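# Arrange golf bench: bin, balls, level, tin, block, can

## Task

Tidy the golf bench without moving the mat, which must stay green side up. Set the blue parts bin upright on the mat's end farthest from the tee and put one golf ball inside it. Lay the spirit level over the bin's opening as a lid and set the closed mint tin flat on the level. Set a second golf ball on the tee. Put the sanding block flat on the mat next to the tee, stand the drink can upright on the block, and balance the third golf ball on the can's top.

## Robot and tools

Robot: two arms, left_arm and right_arm. Each ends in a five-finger hand; the right arm's hand is a right hand and the left arm's is its mirror image. Base poses in the scene frame: left_arm (+0.031, +0.226, +0.020) m, right_arm (-0.031, -0.250, +0.021) m, both turned only slightly about z. A camera stand sits behind the arms.

Scene frame: origin at table-top height, halfway between the arms' nominal bases. +z is up, +x points out over the table, and +y is toward left_arm. Arm names do not match left or right in the images. All reported positions (metres), orientations (quat_wxyz) and targets use this frame.

Hand point: a spot fixed to the palm, 0.15 m out from the wrist flange along the fingers and 0.05 m in front of the palm. Its +z runs along straight fingers, +y points out of the palm, +x runs across the palm away from the thumb on the right hand (toward the thumb on the left hand). Straight fingers extend 0.06-0.07 m past the point and lie 0.06 m behind it along -y. A bracket on the little-finger side of the wrist reaches 0.10 m across and can strike objects.

The row: every moving command is a row of 28 numbers, each in [-1, 1], always covering both arms even if only one moves. Order: left_arm dx, dy, dz, rx, ry, rz; left hand thumb_turn, thumb_bend, index, middle, ring, little, force_limit, speed; then the same 14 for right_arm. The six pose numbers are offsets, not poses: a displacement along the scene axes plus a rotation vector (rx, ry, rz) about the hand point, counted from that arm's Hand target as it stood when the action or move began. 1.0 equals 0.6 m or 180 degrees. Sending the same offset twice moves the hand twice. All zeros re-requests the current Hand target. Translation longer than 1.0 may be shortened along its direction.

Hand numbers are absolute settings, not offsets. Fingers and thumb: -1 open/straight, +1 closed; thumb_turn +1 puts the thumb opposite the fingers. force_limit maps -1 to +1 onto roughly 0 to 10 N at the fingertip (0 to 15 N for the two thumb motors). speed rises from nearly nothing at -1 to full at +0.48 and stays full above; full speed crosses a finger's range in 0.49 s. For a gentle grip close at speed -0.94 or below. There is no 'unchanged' value: to keep a hand as it is, resend the eight numbers last executed for it (or, if none yet, its hand_measured, hand_force_limit and hand_speed). With the thumb in front, the hand holds objects about 0.035-0.065 m thick, or handles from 0.025 m. A motor starts only when its target changes by at least 0.002; to grip harder, raise force_limit and send a target more closed than hand_measured.

Tools:
- execute_actions(actions, cameras): actions is a list of up to 15-row tables; each row is one 1/30 s step, and a short table repeats its final row to fill 15 steps. Rows within one action all count from the action's start pose. An empty actions list returns state and all images.
- move(target, speed, blend, blocking, cameras): target is one 28-number row or up to 15 rows, all offsets from the same starting Hand targets (not chained). The hand follows a straight path, turning the short way. speed is m/s, 0.002 to 4.3, default 0.25 (turning limited to twice that in rad/s), one value or one per target. blend in metres rounds corners; 0 stops at each. Paths end together and are capped at 10 s. blocking=false returns after about 0.5 s while motion continues. The result adds a move: line (done, off_target, moving, held, fault) and limits (paced = pose clipped, held = steps withheld).
- wait(seconds 0-10, cameras): lets time pass holding commands.
- stop(cameras): brakes a running move.
- zoom_image(camera, region [x0,y0,x1,y1], at most 504x504 px): enlarges part of the latest image of cam_high, cam_low, cam_left_wrist or cam_right_wrist.
- show_instructions(): displays the reference pages.
- finished_scene(scene=1): ends the scene permanently; the layout must then stand on its own.

Cameras: cam_high and cam_low 896x504, the two wrist cameras 672x504 fisheye. Pass camera names exactly, or ["all"]; an unknown name voids the call.

Results: each arm's end_effector_position and quat, its Hand target (the last commanded pose after clipping; next offsets start from it), joint positions, velocities and torques, and per hand hand_measured, hand_stopped_by (moving, target, force, stalled, fault), hand_load_n (positive when pushed open; near 0 means a lost grip), hand_force_limit, hand_speed. Action calls also list sampled positions.

Behaviour to expect: the arm tracks loosely and often rests 1-3 cm (sometimes 5 cm) short, usually low, without any contact; send the shortfall as a further offset. Commanded orientation is clipped to within 40 degrees of the current one per step. Moves do not avoid obstacles or the other arm. Paths near an arm's own base can flip its shoulder; route around.

Avoid: dropping or releasing moving parts, fast impacts, pressing far past contact, crushing a finger, the two hands touching or gripping each other, anything leaving the table, and holding loads or stretched poses long enough that a MOTOR HOT line appears, since overheating makes the arm fall. Objects may be nudged by outside pushes occasionally.

Each tool is called after "Request:" by a JSON object that holds its "op" and its "data", one argument or row to a line.

Reference images:

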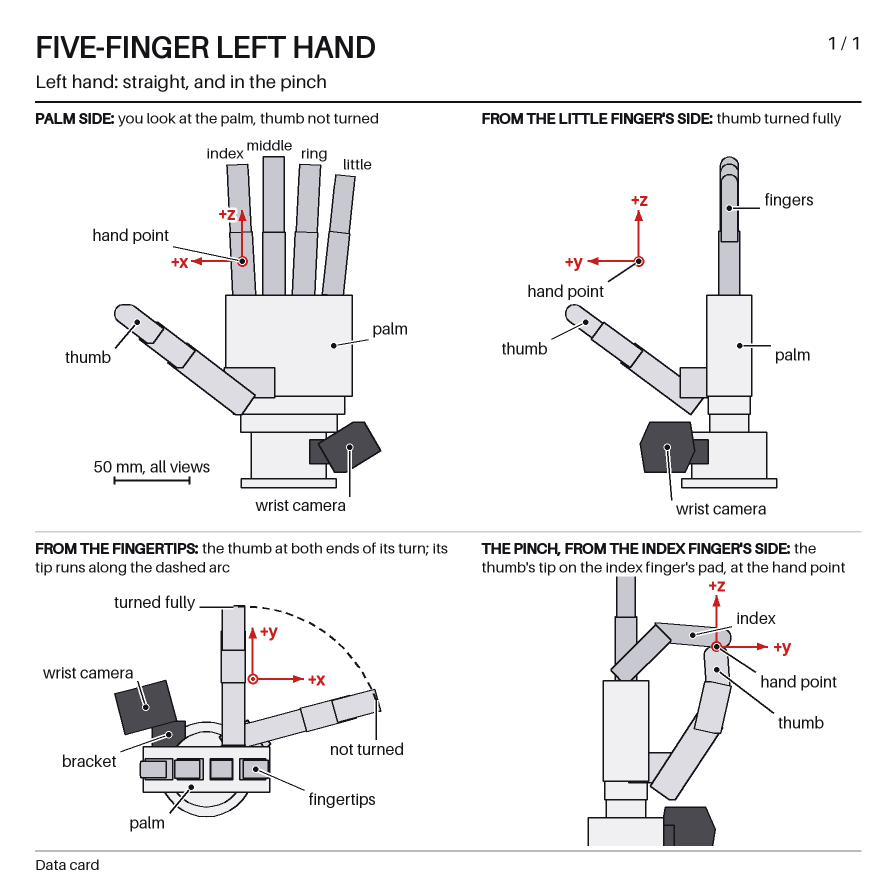

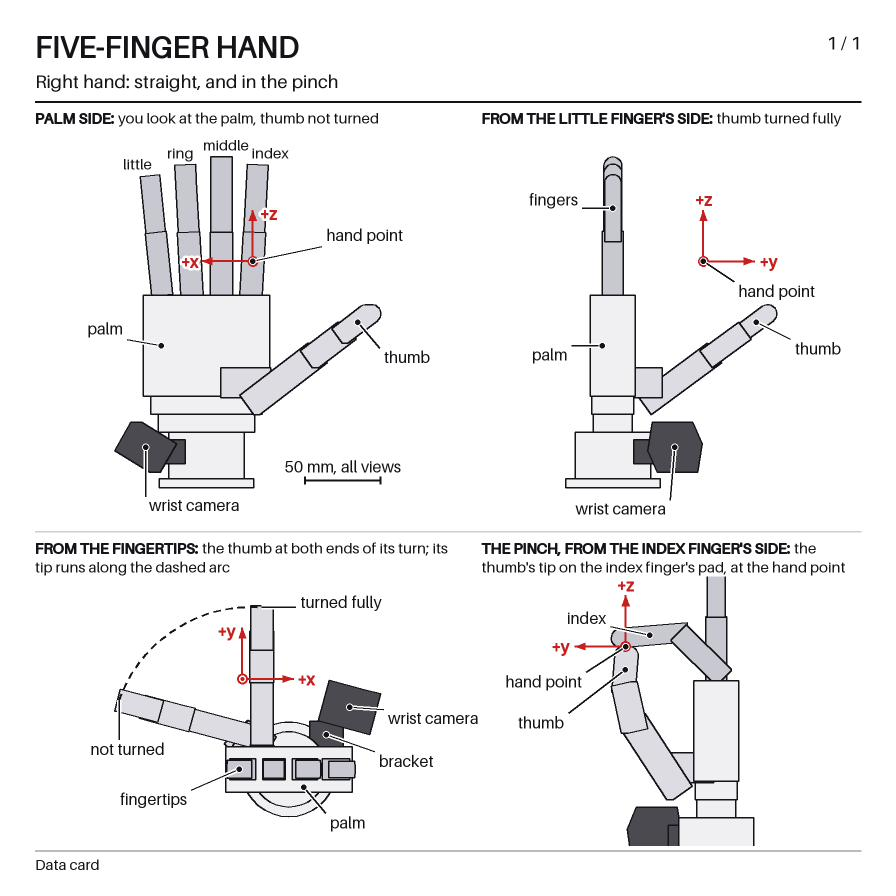

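## Session

Request:
{"op": "execute_actions", "data": {
  "actions": []
}}

Scene clock: 0.00 s.
left_arm: end_effector_position=(+0.2348, -0.0302, +0.3726) hand_measured=(-1.000, -1.000, -1.000, -1.000, -1.000, -1.000) hand_load_n=(+0.0, +0.0, +0.0, +0.0, +0.0, +0.0) hand_stopped_by=(target, target, target, target, target, target) hand_force_limit=0.00 hand_speed=-0.80 end_effector_quat_wxyz=(+0.275, +0.806, -0.298, +0.431) | right_arm: end_effector_position=(+0.3914, -0.6765, +0.2376) hand_measured=(-1.000, -1.000, -1.000, -1.000, -1.000, -1.000) hand_load_n=(+0.0, +0.0, +0.0, +0.0, +0.0, +0.0) hand_stopped_by=(target, target, target, target, target, target) hand_force_limit=0.00 hand_speed=-0.80 end_effector_quat_wxyz=(+0.069, +0.717, -0.693, +0.043)
Joint positions: left_arm=[-0.488 0.462 0.688 -0.763 0.37 -1.573] | right_arm=[-0.706 2.077 2.224 -1.638 0.142 -0.753]
Joint velocities: within noise
Joint torques (N m): no reading
Heat: left arm: hottest waist 36 °C; right arm: hottest waist 35 °C.
Hand target: left_arm +0.2353, -0.0305, +0.3899; +0.277, +0.798, -0.299, +0.445 | right_arm +0.3953, -0.6799, +0.2505; +0.068, +0.715, -0.693, +0.060

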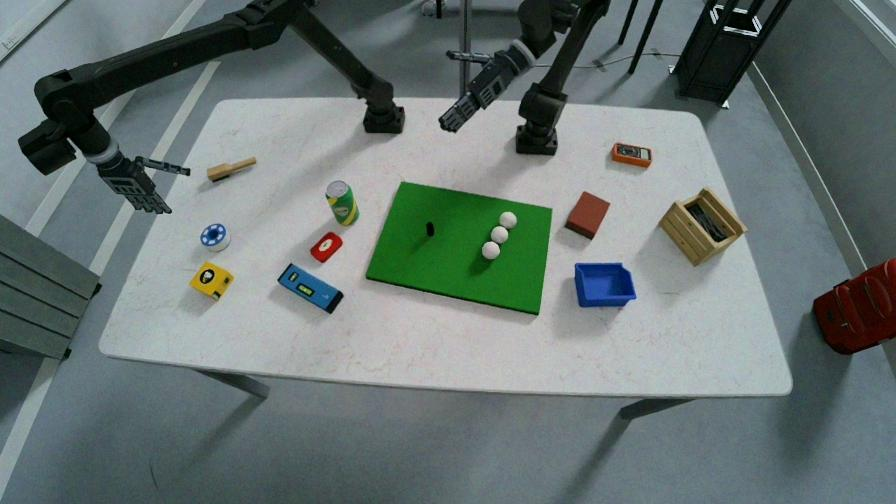

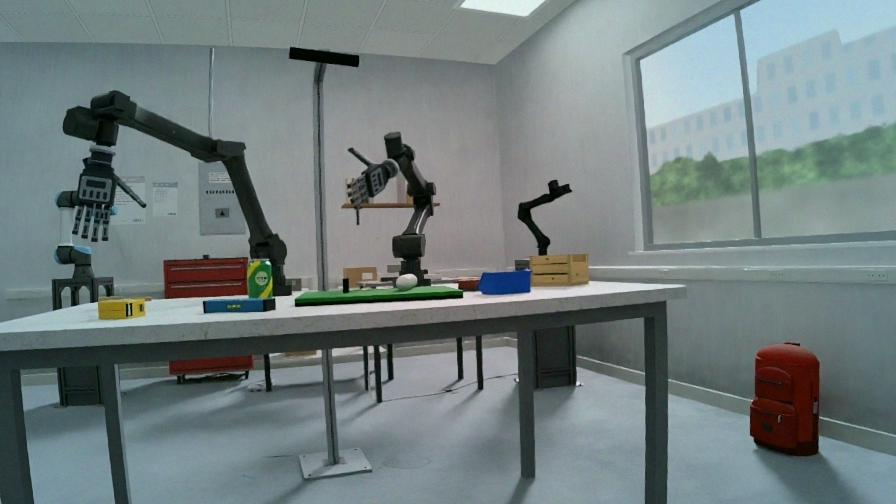

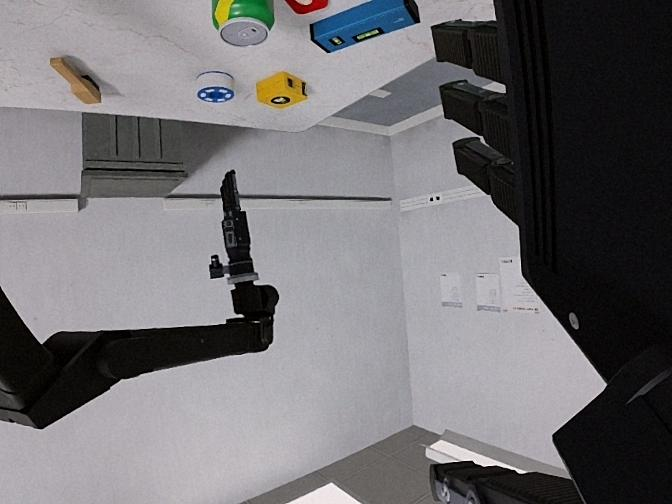

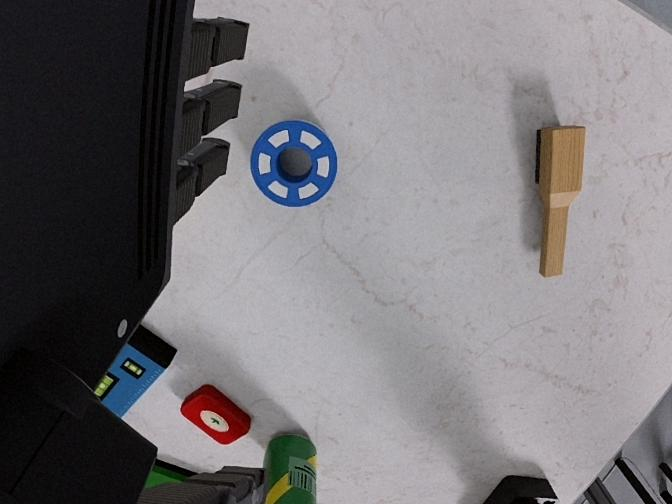

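Request:
{"op": "zoom_image", "data": {
  "camera": "cam_high",
  "region": [350, 160, 650, 330]
}}

Request:
{"op": "zoom_image", "data": {
  "camera": "cam_high",
  "region": [150, 130, 400, 330]
}}

Request:
{"op": "zoom_image", "data": {
  "camera": "cam_high",
  "region": [540, 120, 800, 330]
}}

Request:
{"op": "zoom_image", "data": {
  "camera": "cam_low",
  "region": [80, 200, 380, 340]
}}

Request:
{"op": "zoom_image", "data": {
  "camera": "cam_low",
  "region": [300, 200, 620, 340]
}}

Scaled by 1.680 from the camera's 896x504 image, which has a finer 1280x720 frame.

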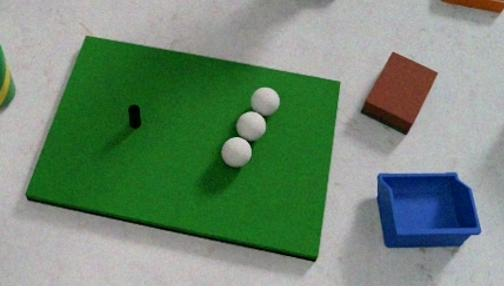

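Scaled by 2.016 from the camera's 896x504 image, which has a finer 1280x720 frame.

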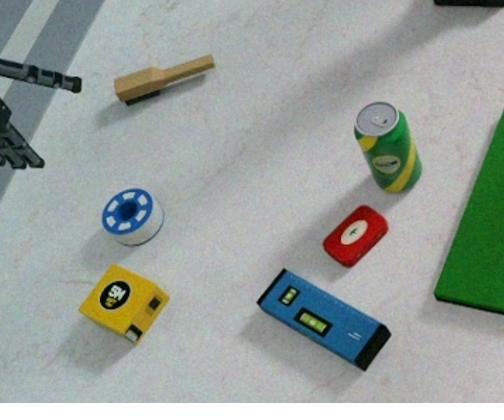

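Scaled by 1.938 from the camera's 896x504 image, which has a finer 1280x720 frame.

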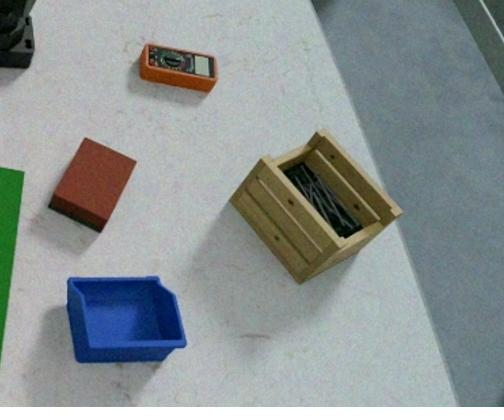

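Scaled by 1.680 from the camera's 896x504 image, which has a finer 1280x720 frame.

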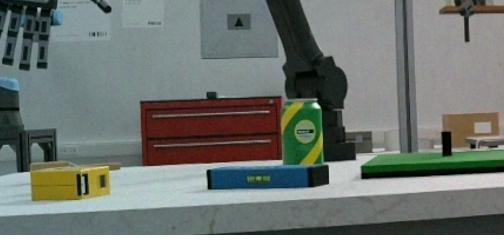

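Scaled by 1.575 from the camera's 896x504 image, which has a finer 1280x720 frame.

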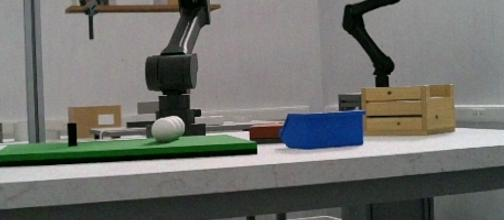

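Request:
{"op": "zoom_image", "data": {
  "camera": "cam_low",
  "region": [440, 240, 600, 310]
}}

Request:
{"op": "zoom_image", "data": {
  "camera": "cam_high",
  "region": [560, 240, 650, 320]
}}

Request:
{"op": "zoom_image", "data": {
  "camera": "cam_low",
  "region": [60, 230, 320, 330]
}}

Scaled by 3.150 from the camera's 896x504 image, which has a finer 1280x720 frame.

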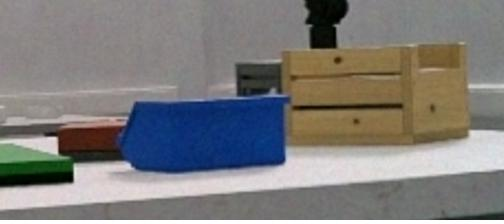

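Scaled by 5.600 from the camera's 896x504 image, which has a finer 1280x720 frame.

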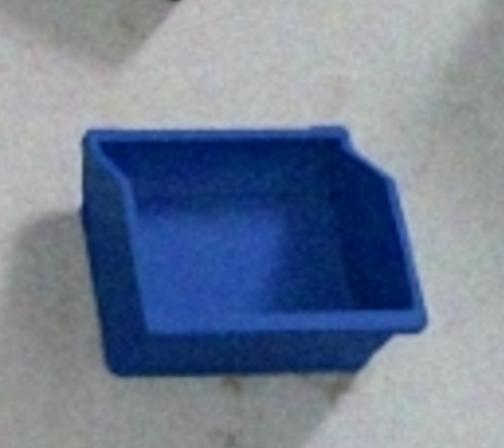

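Scaled by 1.938 from the camera's 896x504 image, which has a finer 1280x720 frame.

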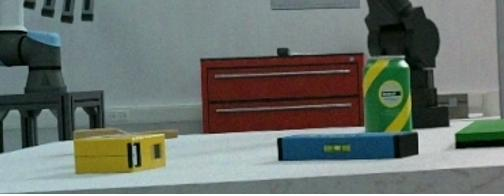

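Request:
{"op": "move", "data": {
  "target": [0.108, 0.6175, -0.3165, 0.4782, 0.0604, 0.2277, 1, -1, -1, -1, -1, -1, 0, 0, -0.1255, 0.633, 0.0, 0.0579, -0.3196, 0.0196, 1, -1, -1, -1, -1, -1, 0, 0],
  "speed": 0.25,
  "cameras": ["all"]
}}

Scene clock: 403.50 s.
left_arm: end_effector_position=(+0.2985, +0.3366, +0.2004) hand_measured=(+1.000, -1.000, -1.000, -1.000, -1.000, -1.000) hand_load_n=(+0.0, +0.0, +0.0, +0.0, +0.0, +0.0) hand_stopped_by=(target, target, target, target, target, target) hand_force_limit=0.00 hand_speed=0.00 end_effector_quat_wxyz=(-0.459, +0.852, -0.221, +0.121) | right_arm: end_effector_position=(+0.3176, -0.3035, +0.2481) hand_measured=(+1.000, -1.000, -1.000, -1.000, -1.000, -1.000) hand_load_n=(+0.0, +0.0, +0.0, +0.0, +0.0, +0.0) hand_stopped_by=(target, target, target, target, target, target) hand_force_limit=0.00 hand_speed=0.00 end_effector_quat_wxyz=(-0.331, +0.625, -0.624, +0.333)
Joint positions: left_arm=[0.09 0.604 0.584 -0.851 -0.767 -0.693] | right_arm=[-0.355 0.762 0.731 -0.593 -0.296 -0.211]
Joint torques (N m): left_arm=[3.14 -1.03 8.1 1.72 -0.4 0.18] | right_arm=[1.2 -3.66 9.18 1.62 0.02 -0.02]
Heat: left arm: hottest elbow 43 °C; right arm: hottest elbow 48 °C.
Hand target: left_arm +0.3000, +0.3401, +0.1999; -0.462, +0.851, -0.220, +0.119 | right_arm +0.3200, -0.3001, +0.2506; -0.338, +0.621, -0.621, +0.338
Off the commanded pose: left_arm 0.004 m, 0 deg | right_arm 0.005 m, 1 deg.
move: done

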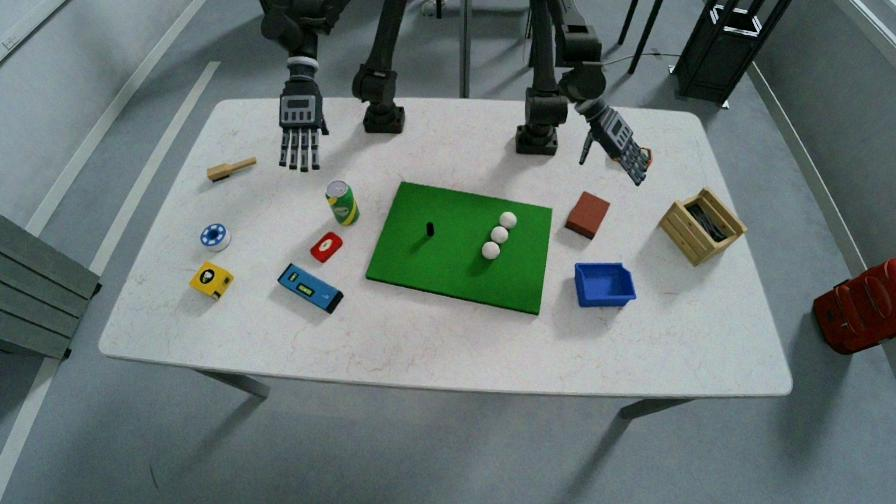

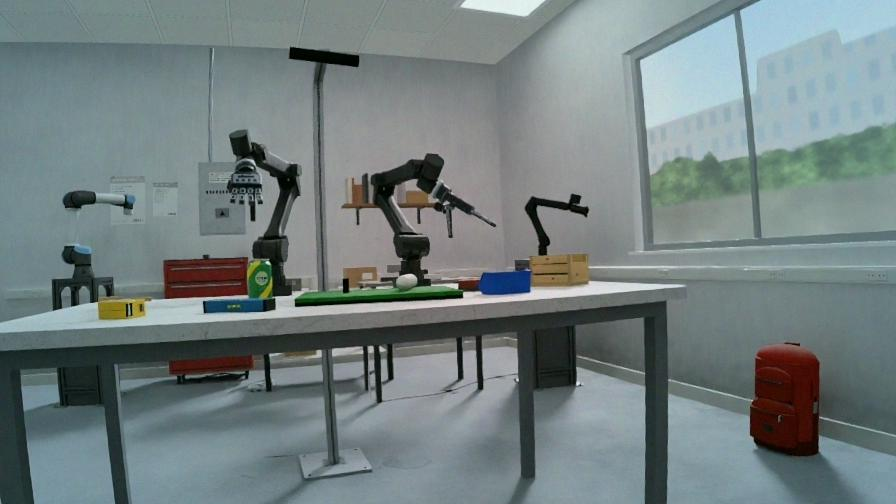

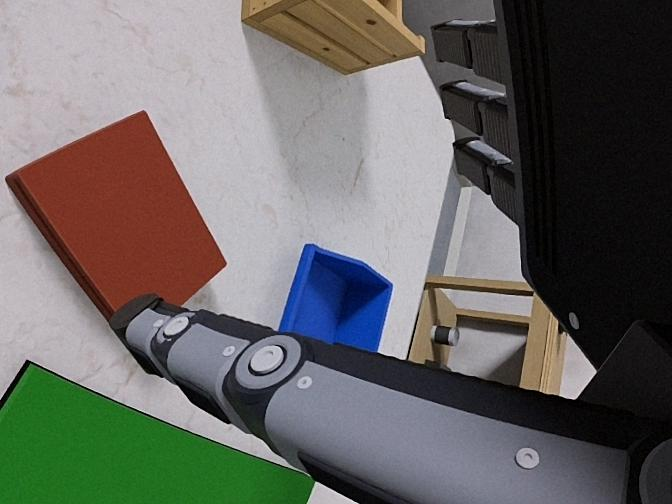

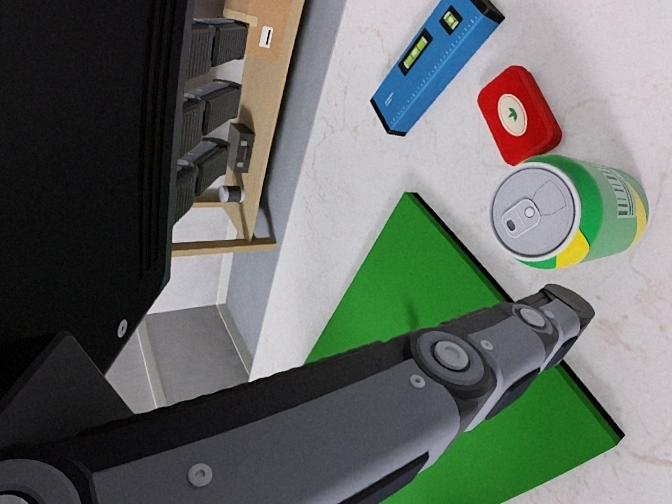

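Request:
{"op": "zoom_image", "data": {
  "camera": "cam_right_wrist",
  "region": [100, 0, 400, 260]
}}

Request:
{"op": "zoom_image", "data": {
  "camera": "cam_left_wrist",
  "region": [0, 80, 504, 400]
}}

Scaled by 1.680 from the camera's 672x504 image, which has a finer 960x720 frame.

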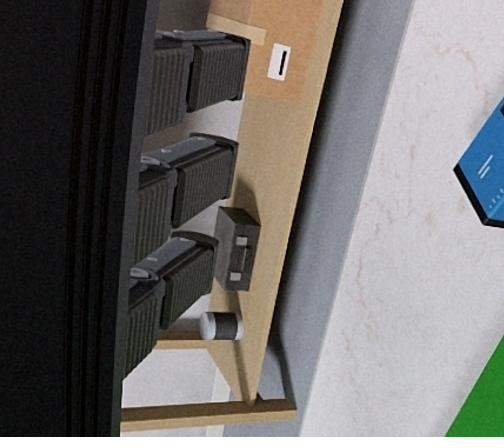

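Scaled by 1.000.

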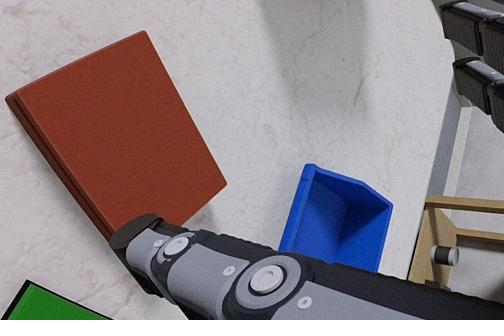

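Request:
{"op": "zoom_image", "data": {
  "camera": "cam_high",
  "region": [550, 170, 650, 250]
}}

Request:
{"op": "zoom_image", "data": {
  "camera": "cam_high",
  "region": [260, 170, 380, 320]
}}

Scaled by 5.040 from the camera's 896x504 image, which has a finer 1280x720 frame.

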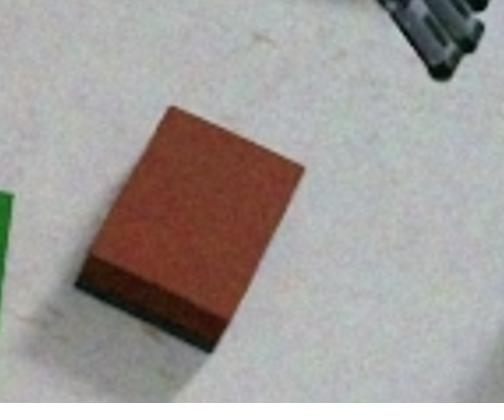

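Scaled by 3.360 from the camera's 896x504 image, which has a finer 1280x720 frame.

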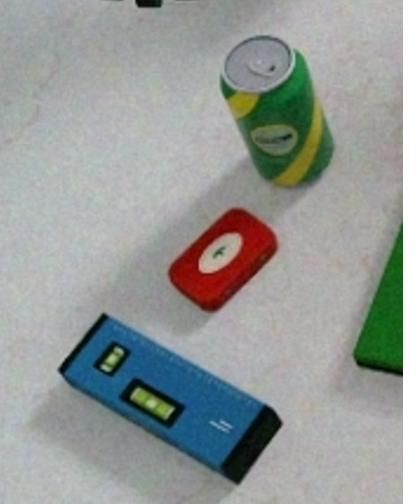

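Request:
{"op": "move", "data": {
  "target": [0.0225, 0.003, -0.183, 0, 0, 0, 1, -1, -1, -1, -1, -1, 0, 0, 0, 0, 0, 0, 0, 0, 1, -1, -1, -1, -1, -1, 0, 0],
  "speed": 0.2,
  "cameras": ["cam_high", "cam_low", "cam_left_wrist"]
}}

Request:
{"op": "zoom_image", "data": {
  "camera": "cam_high",
  "region": [540, 140, 680, 260]
}}

Scene clock: 496.40 s.
left_arm: end_effector_position=(+0.3125, +0.3388, +0.0910) hand_measured=(+1.000, -1.000, -1.000, -1.000, -1.000, -1.000) hand_load_n=(+0.0, -0.5, +0.0, +0.0, -0.5, +0.0) hand_stopped_by=(target, target, target, target, target, target) hand_force_limit=0.00 hand_speed=0.00 end_effector_quat_wxyz=(-0.460, +0.852, -0.220, +0.121) | right_arm: end_effector_position=(+0.3176, -0.3035, +0.2481) hand_measured=(+1.000, -1.000, -1.000, -1.000, -1.000, -1.000) hand_load_n=(+0.0, +0.0, +0.0, +0.0, +0.0, +0.0) hand_stopped_by=(target, target, target, target, target, target) hand_force_limit=0.00 hand_speed=0.00 end_effector_quat_wxyz=(-0.331, +0.624, -0.624, +0.333)
Joint positions: left_arm=[0.093 0.768 0.34 -0.438 -0.768 -0.689] | right_arm=[-0.355 0.762 0.731 -0.593 -0.296 -0.21]
Joint torques (N m): left_arm=[3.19 -1.55 7.49 1.78 -0.32 0.14] | right_arm=[1.32 -3.66 9.18 1.63 0.01 -0.03]
Heat: left arm: hottest elbow 41 °C; right arm: hottest elbow 45 °C.
Hand target: left_arm +0.3135, +0.3418, +0.0901; -0.462, +0.851, -0.220, +0.119 | right_arm +0.3200, -0.3001, +0.2506; -0.338, +0.621, -0.621, +0.338
Off the commanded pose: left_arm 0.003 m, 0 deg | right_arm 0.005 m, 1 deg.
move: done
Images, in order (width x height): cam_high 896x504, cam_low 896x504, cam_left_wrist 672x504.

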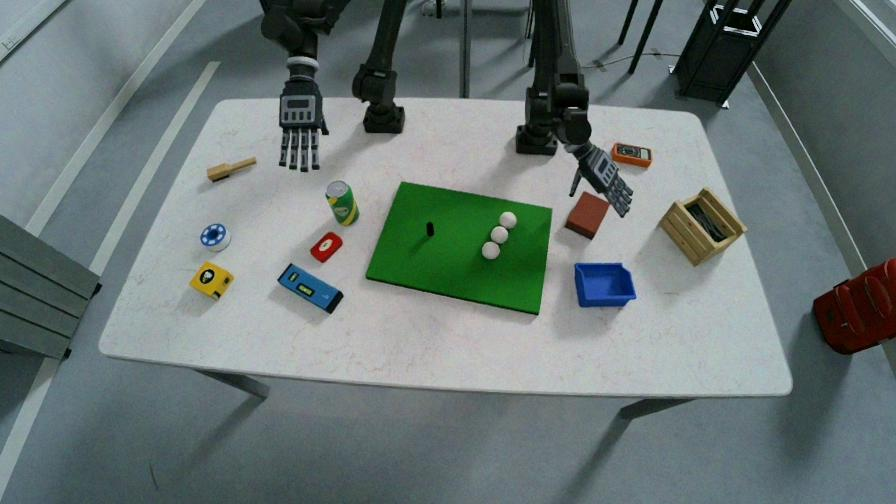

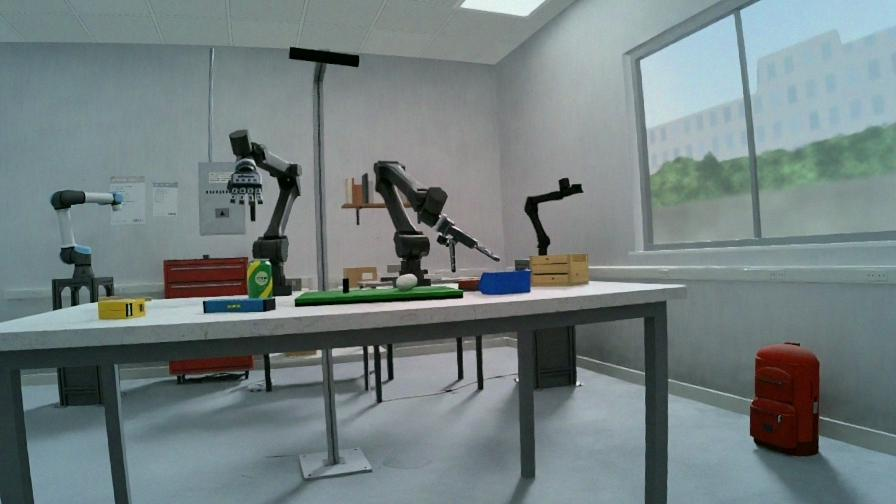

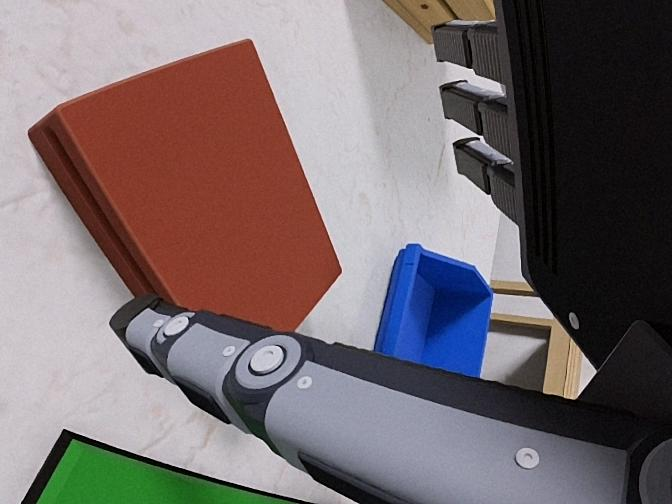

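Scaled by 3.600 from the camera's 896x504 image, which has a finer 1280x720 frame.

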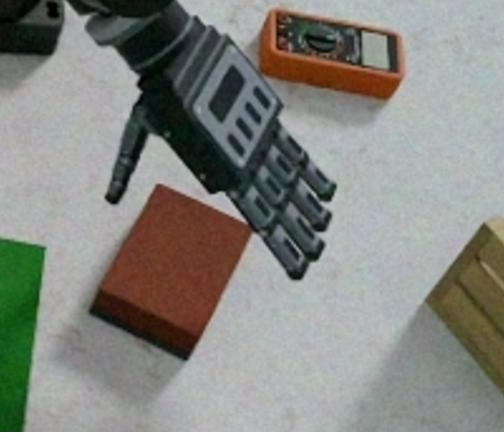

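Request:
{"op": "move", "data": {
  "target": [0.0017, 0.005, -0.1, 0, 0, 0, 1, -1, -1, -1, -1, -1, 0, 0, 0, 0, 0, 0, 0, 0, 1, -1, -1, -1, -1, -1, 0, 0],
  "speed": 0.1,
  "cameras": ["cam_high", "cam_low", "cam_left_wrist"]
}}

Request:
{"op": "zoom_image", "data": {
  "camera": "cam_high",
  "region": [540, 150, 660, 260]
}}

Request:
{"op": "zoom_image", "data": {
  "camera": "cam_low",
  "region": [400, 200, 600, 320]
}}

Scene clock: 511.20 s.
left_arm: end_effector_position=(+0.3151, +0.3419, +0.0320) hand_measured=(+1.000, -1.000, -1.000, -1.000, -1.000, -1.000) hand_load_n=(-0.5, +0.0, +0.0, +0.0, +0.0, +0.0) hand_stopped_by=(target, target, target, target, target, target) hand_force_limit=0.00 hand_speed=0.00 end_effector_quat_wxyz=(-0.460, +0.852, -0.220, +0.122) | right_arm: end_effector_position=(+0.3176, -0.3035, +0.2481) hand_measured=(+1.000, -1.000, -1.000, -1.000, -1.000, -1.000) hand_load_n=(+0.0, +0.0, +0.0, +0.0, +0.0, +0.0) hand_stopped_by=(target, target, target, target, target, target) hand_force_limit=0.00 hand_speed=0.00 end_effector_quat_wxyz=(-0.331, +0.624, -0.624, +0.333)
Joint positions: left_arm=[0.108 0.969 0.231 -0.116 -0.758 -0.673] | right_arm=[-0.355 0.762 0.731 -0.593 -0.296 -0.21]
Joint torques (N m): left_arm=[3.19 -2.43 6.17 1.85 -0.31 0.12] | right_arm=[1.26 -3.6 9.18 1.62 0.02 -0.03]
Heat: left arm: hottest elbow 41 °C; right arm: hottest elbow 44 °C.
Hand target: left_arm +0.3145, +0.3449, +0.0301; -0.462, +0.851, -0.220, +0.119 | right_arm +0.3200, -0.3001, +0.2506; -0.338, +0.621, -0.621, +0.338
Off the commanded pose: left_arm 0.004 m, 0 deg | right_arm 0.005 m, 1 deg.
move: done
Images, in order (width x height): cam_high 896x504, cam_low 896x504, cam_left_wrist 672x504.

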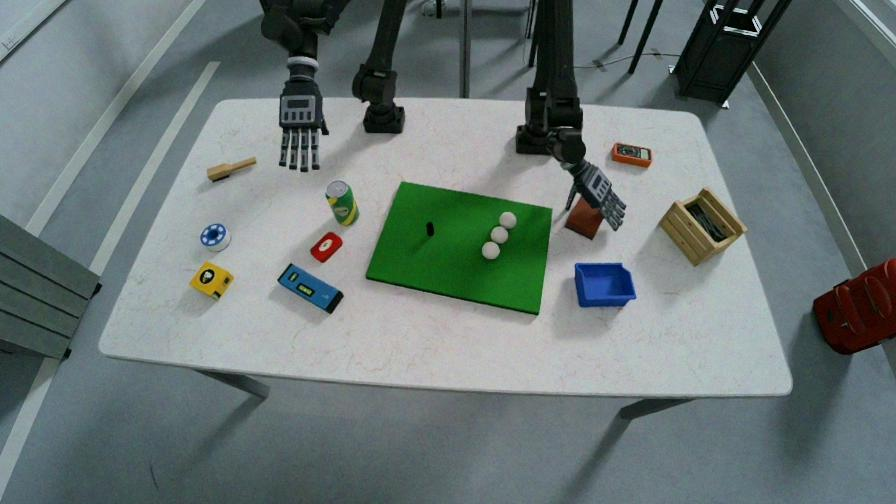

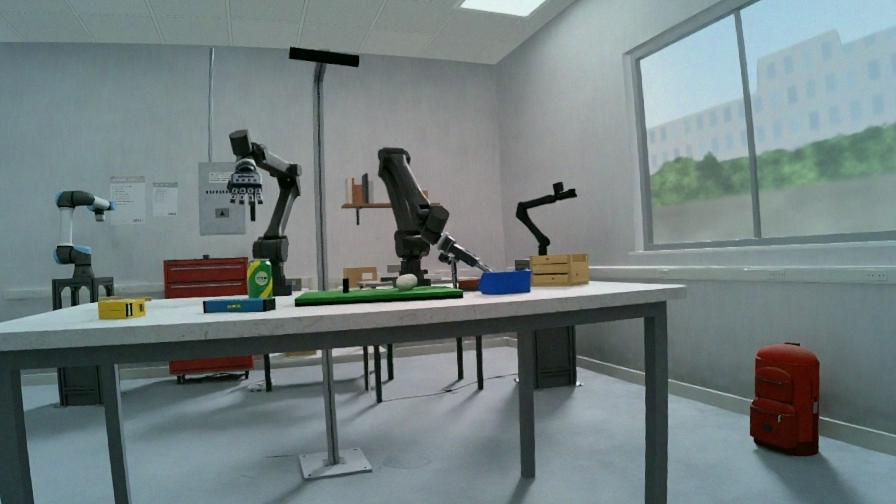

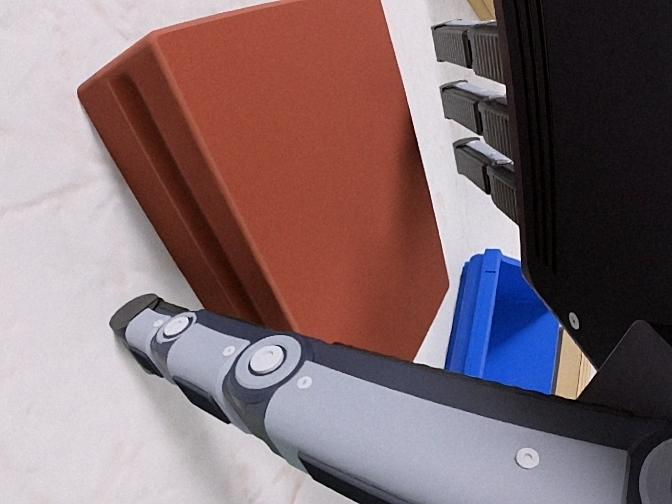

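Scaled by 4.200 from the camera's 896x504 image, which has a finer 1280x720 frame.

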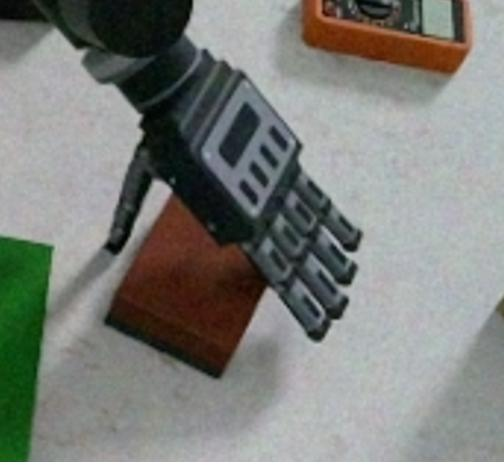

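Scaled by 2.520 from the camera's 896x504 image, which has a finer 1280x720 frame.

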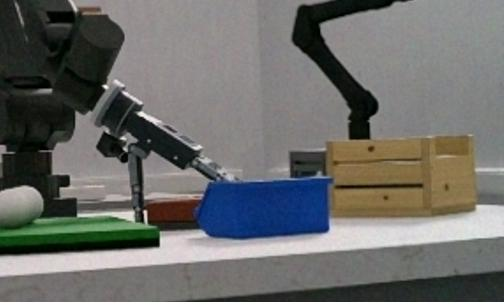

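Request:
{"op": "move", "data": {
  "target": [
    [0.0063, 0.0118, -0.003, 0, 0, 0, 1, -1, -1, -1, -1, -1, -0.4, -0.5, 0, 0, 0, 0, 0, 0, 1, -1, -1, -1, -1, -1, 0, 0],
    [0.0063, 0.0118, -0.003, 0, 0, 0, 1, -1, 0.1, 0.1, 0.1, 0.1, -0.4, -0.5, 0, 0, 0, 0, 0, 0, 1, -1, -1, -1, -1, -1, 0, 0]
  ],
  "speed": 0.1,
  "cameras": ["cam_high", "cam_left_wrist"]
}}

Request:
{"op": "zoom_image", "data": {
  "camera": "cam_high",
  "region": [540, 150, 660, 260]
}}

Scene clock: 539.47 s.
left_arm: end_effector_position=(+0.3207, +0.3496, +0.0323) hand_measured=(+1.000, -1.000, -0.406, -0.278, -0.272, -0.230) hand_load_n=(+14.5, +4.5, +0.0, +10.5, +1.5, +17.5) hand_stopped_by=(target, target, force, force, force, force) hand_force_limit=-0.40 hand_speed=-0.50 end_effector_quat_wxyz=(-0.463, +0.850, -0.216, +0.127) | right_arm: end_effector_position=(+0.3176, -0.3035, +0.2481) hand_measured=(+1.000, -1.000, -1.000, -1.000, -1.000, -1.000) hand_load_n=(+0.0, +0.0, +0.0, +0.0, +0.0, +0.0) hand_stopped_by=(target, target, target, target, target, target) hand_force_limit=0.00 hand_speed=0.00 end_effector_quat_wxyz=(-0.331, +0.624, -0.624, +0.333)
Joint positions: left_arm=[0.143 0.993 0.231 -0.054 -0.736 -0.639] | right_arm=[-0.355 0.762 0.731 -0.593 -0.296 -0.21]
Joint torques (N m): left_arm=[3.08 -2.2 6.24 1.39 -0.28 0.17] | right_arm=[1.26 -3.66 9.17 1.62 0.01 -0.03]
Heat: left arm: hottest elbow 39 °C; right arm: hottest elbow 44 °C.
Hand target: left_arm +0.3183, +0.3520, +0.0284; -0.462, +0.851, -0.220, +0.119 | right_arm +0.3200, -0.3001, +0.2506; -0.338, +0.621, -0.621, +0.338
Off the commanded pose: left_arm 0.005 m, 1 deg | right_arm 0.005 m, 1 deg.
move: done
Images, in order (width x height): cam_high 896x504, cam_left_wrist 672x504.

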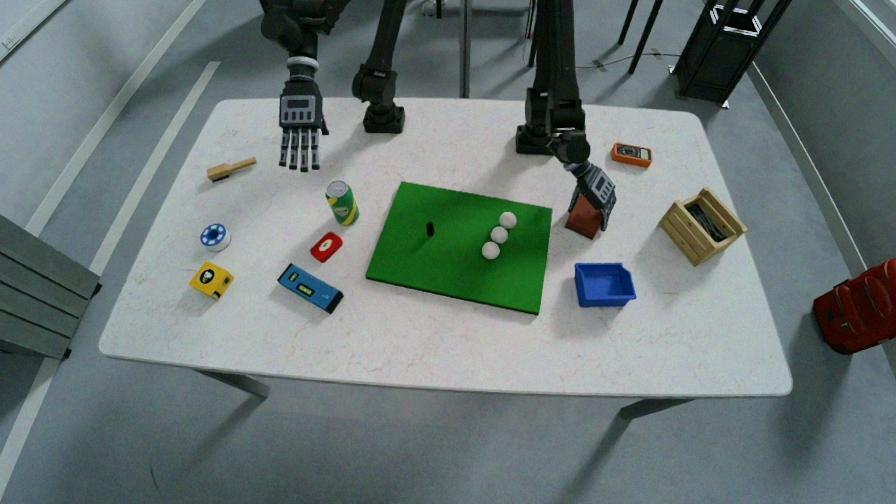

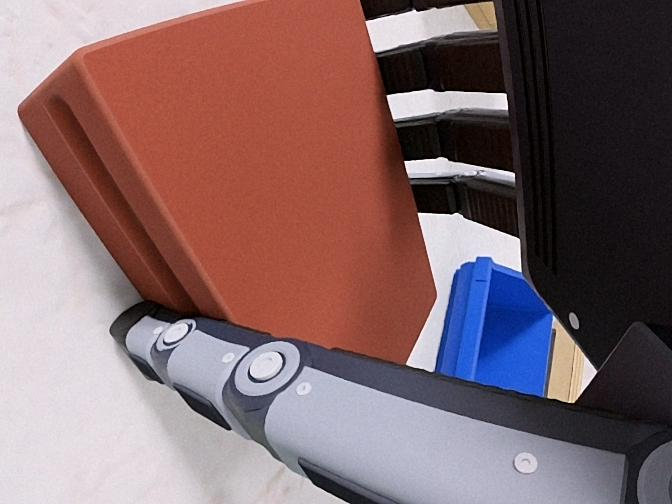

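Scaled by 4.200 from the camera's 896x504 image, which has a finer 1280x720 frame.

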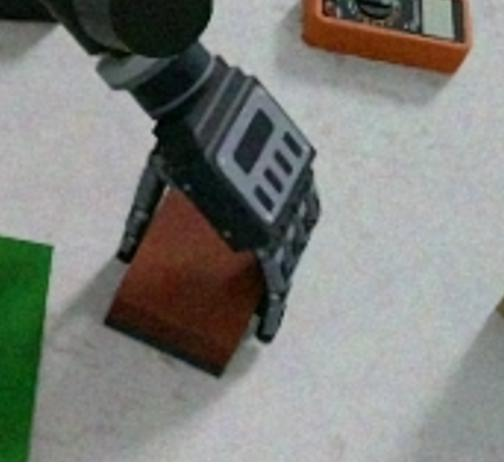

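Request:
{"op": "move", "data": {
  "target": [0, 0, 0, 0, 0, 0, 1, -1, 0.12, 0.1, 0.1, -0.25, -0.4, -0.9, 0, 0, 0, 0, 0, 0, 1, -1, -1, -1, -1, -1, 0, 0],
  "speed": 0.1,
  "cameras": []
}}

Scene clock: 547.97 s.
left_arm: end_effector_position=(+0.3206, +0.3497, +0.0324) hand_measured=(+1.000, -1.000, -0.316, -0.278, -0.272, -0.250) hand_load_n=(+10.0, +4.0, +2.5, +11.5, +4.0, +5.5) hand_stopped_by=(target, target, force, force, force, force) hand_force_limit=-0.40 hand_speed=-0.90 end_effector_quat_wxyz=(-0.463, +0.850, -0.216, +0.127) | right_arm: end_effector_position=(+0.3176, -0.3035, +0.2481) hand_measured=(+1.000, -1.000, -1.000, -1.000, -1.000, -1.000) hand_load_n=(+0.0, +0.5, +0.0, +0.0, +0.0, +0.0) hand_stopped_by=(target, target, target, target, target, target) hand_force_limit=0.00 hand_speed=0.00 end_effector_quat_wxyz=(-0.331, +0.624, -0.624, +0.333)
Joint positions: left_arm=[0.143 0.993 0.231 -0.054 -0.736 -0.638] | right_arm=[-0.355 0.762 0.731 -0.593 -0.296 -0.21]
Joint torques (N m): left_arm=[3.08 -2.32 6.26 1.43 -0.24 0.17] | right_arm=[1.2 -3.66 9.18 1.63 0.01 -0.03]
Heat: left arm: hottest elbow 39 °C; right arm: hottest elbow 44 °C.
Hand target: left_arm +0.3183, +0.3520, +0.0284; -0.462, +0.851, -0.220, +0.119 | right_arm +0.3200, -0.3001, +0.2506; -0.338, +0.621, -0.621, +0.338
Off the commanded pose: left_arm 0.005 m, 1 deg | right_arm 0.005 m, 1 deg.
move: done
No camera images: "cameras" was empty.

Request:
{"op": "move", "data": {
  "target": [0, 0, 0.15, 0, 0, 0, 1, -1, 0.12, 0.1, 0.1, -0.25, -0.4, -0.9, 0, 0, 0, 0, 0, 0, 1, -1, -1, -1, -1, -1, 0, 0],
  "speed": 0.1,
  "cameras": ["cam_high", "cam_low", "cam_left_wrist"]
}}

Request:
{"op": "zoom_image", "data": {
  "camera": "cam_low",
  "region": [400, 200, 600, 320]
}}

Scene clock: 558.63 s.
left_arm: end_effector_position=(+0.2910, +0.3468, +0.0767) hand_measured=(+1.000, -1.000, -0.316, -0.278, -0.272, -0.250) hand_load_n=(+8.5, +4.0, +2.5, +11.0, +4.5, +6.5) hand_stopped_by=(target, target, force, force, force, force) hand_force_limit=-0.40 hand_speed=-0.90 end_effector_quat_wxyz=(-0.443, +0.859, -0.242, +0.084) | right_arm: end_effector_position=(+0.3176, -0.3035, +0.2481) hand_measured=(+1.000, -1.000, -1.000, -1.000, -1.000, -1.000) hand_load_n=(+0.0, +0.0, +0.0, +0.0, +0.0, +0.0) hand_stopped_by=(target, target, target, target, target, target) hand_force_limit=0.00 hand_speed=0.00 end_effector_quat_wxyz=(-0.331, +0.624, -0.624, +0.333)
Joint positions: left_arm=[0.153 0.759 0.328 -0.482 -0.724 -0.622] | right_arm=[-0.355 0.762 0.731 -0.593 -0.296 -0.21]
Joint torques (N m): left_arm=[2.2 -3.37 13.07 1.17 -0.65 0.03] | right_arm=[1.2 -3.6 9.18 1.65 0.01 -0.03]
Heat: left arm: hottest elbow 39 °C; right arm: hottest elbow 44 °C.
Hand target: left_arm +0.3183, +0.3520, +0.1185; -0.462, +0.851, -0.220, +0.119 | right_arm +0.3200, -0.3001, +0.2506; -0.338, +0.621, -0.621, +0.338
Off the commanded pose: left_arm 0.050 m, 5 deg | right_arm 0.005 m, 1 deg.
move: off_target (left_arm)
Images, in order (width x height): cam_high 896x504, cam_low 896x504, cam_left_wrist 672x504.

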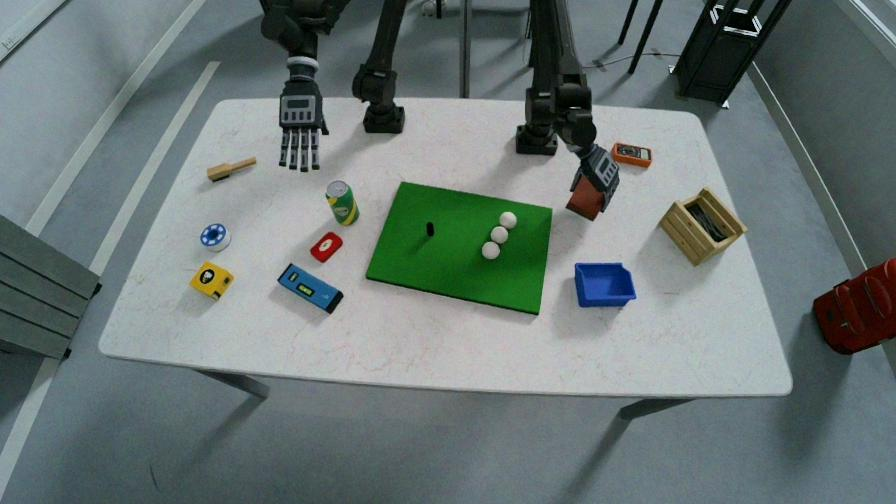

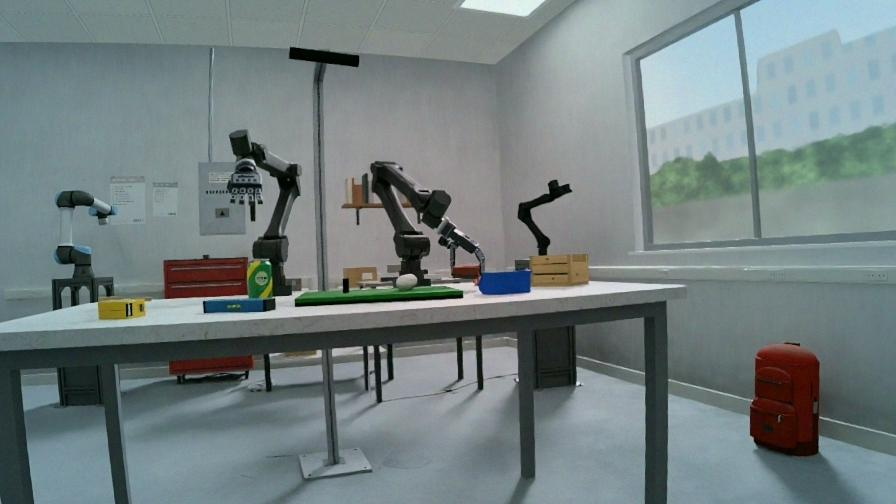

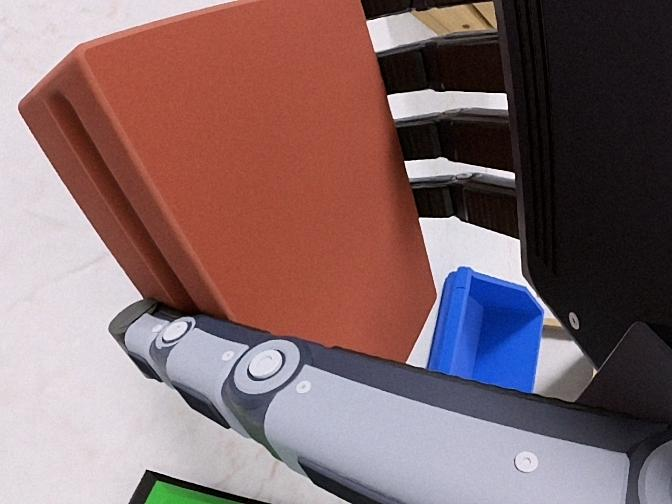

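Scaled by 2.520 from the camera's 896x504 image, which has a finer 1280x720 frame.

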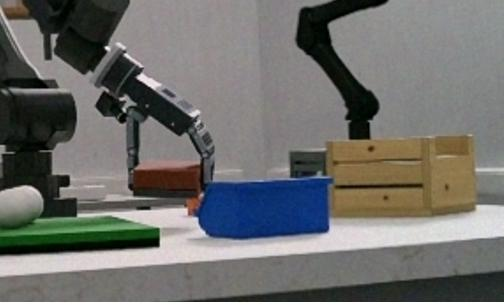

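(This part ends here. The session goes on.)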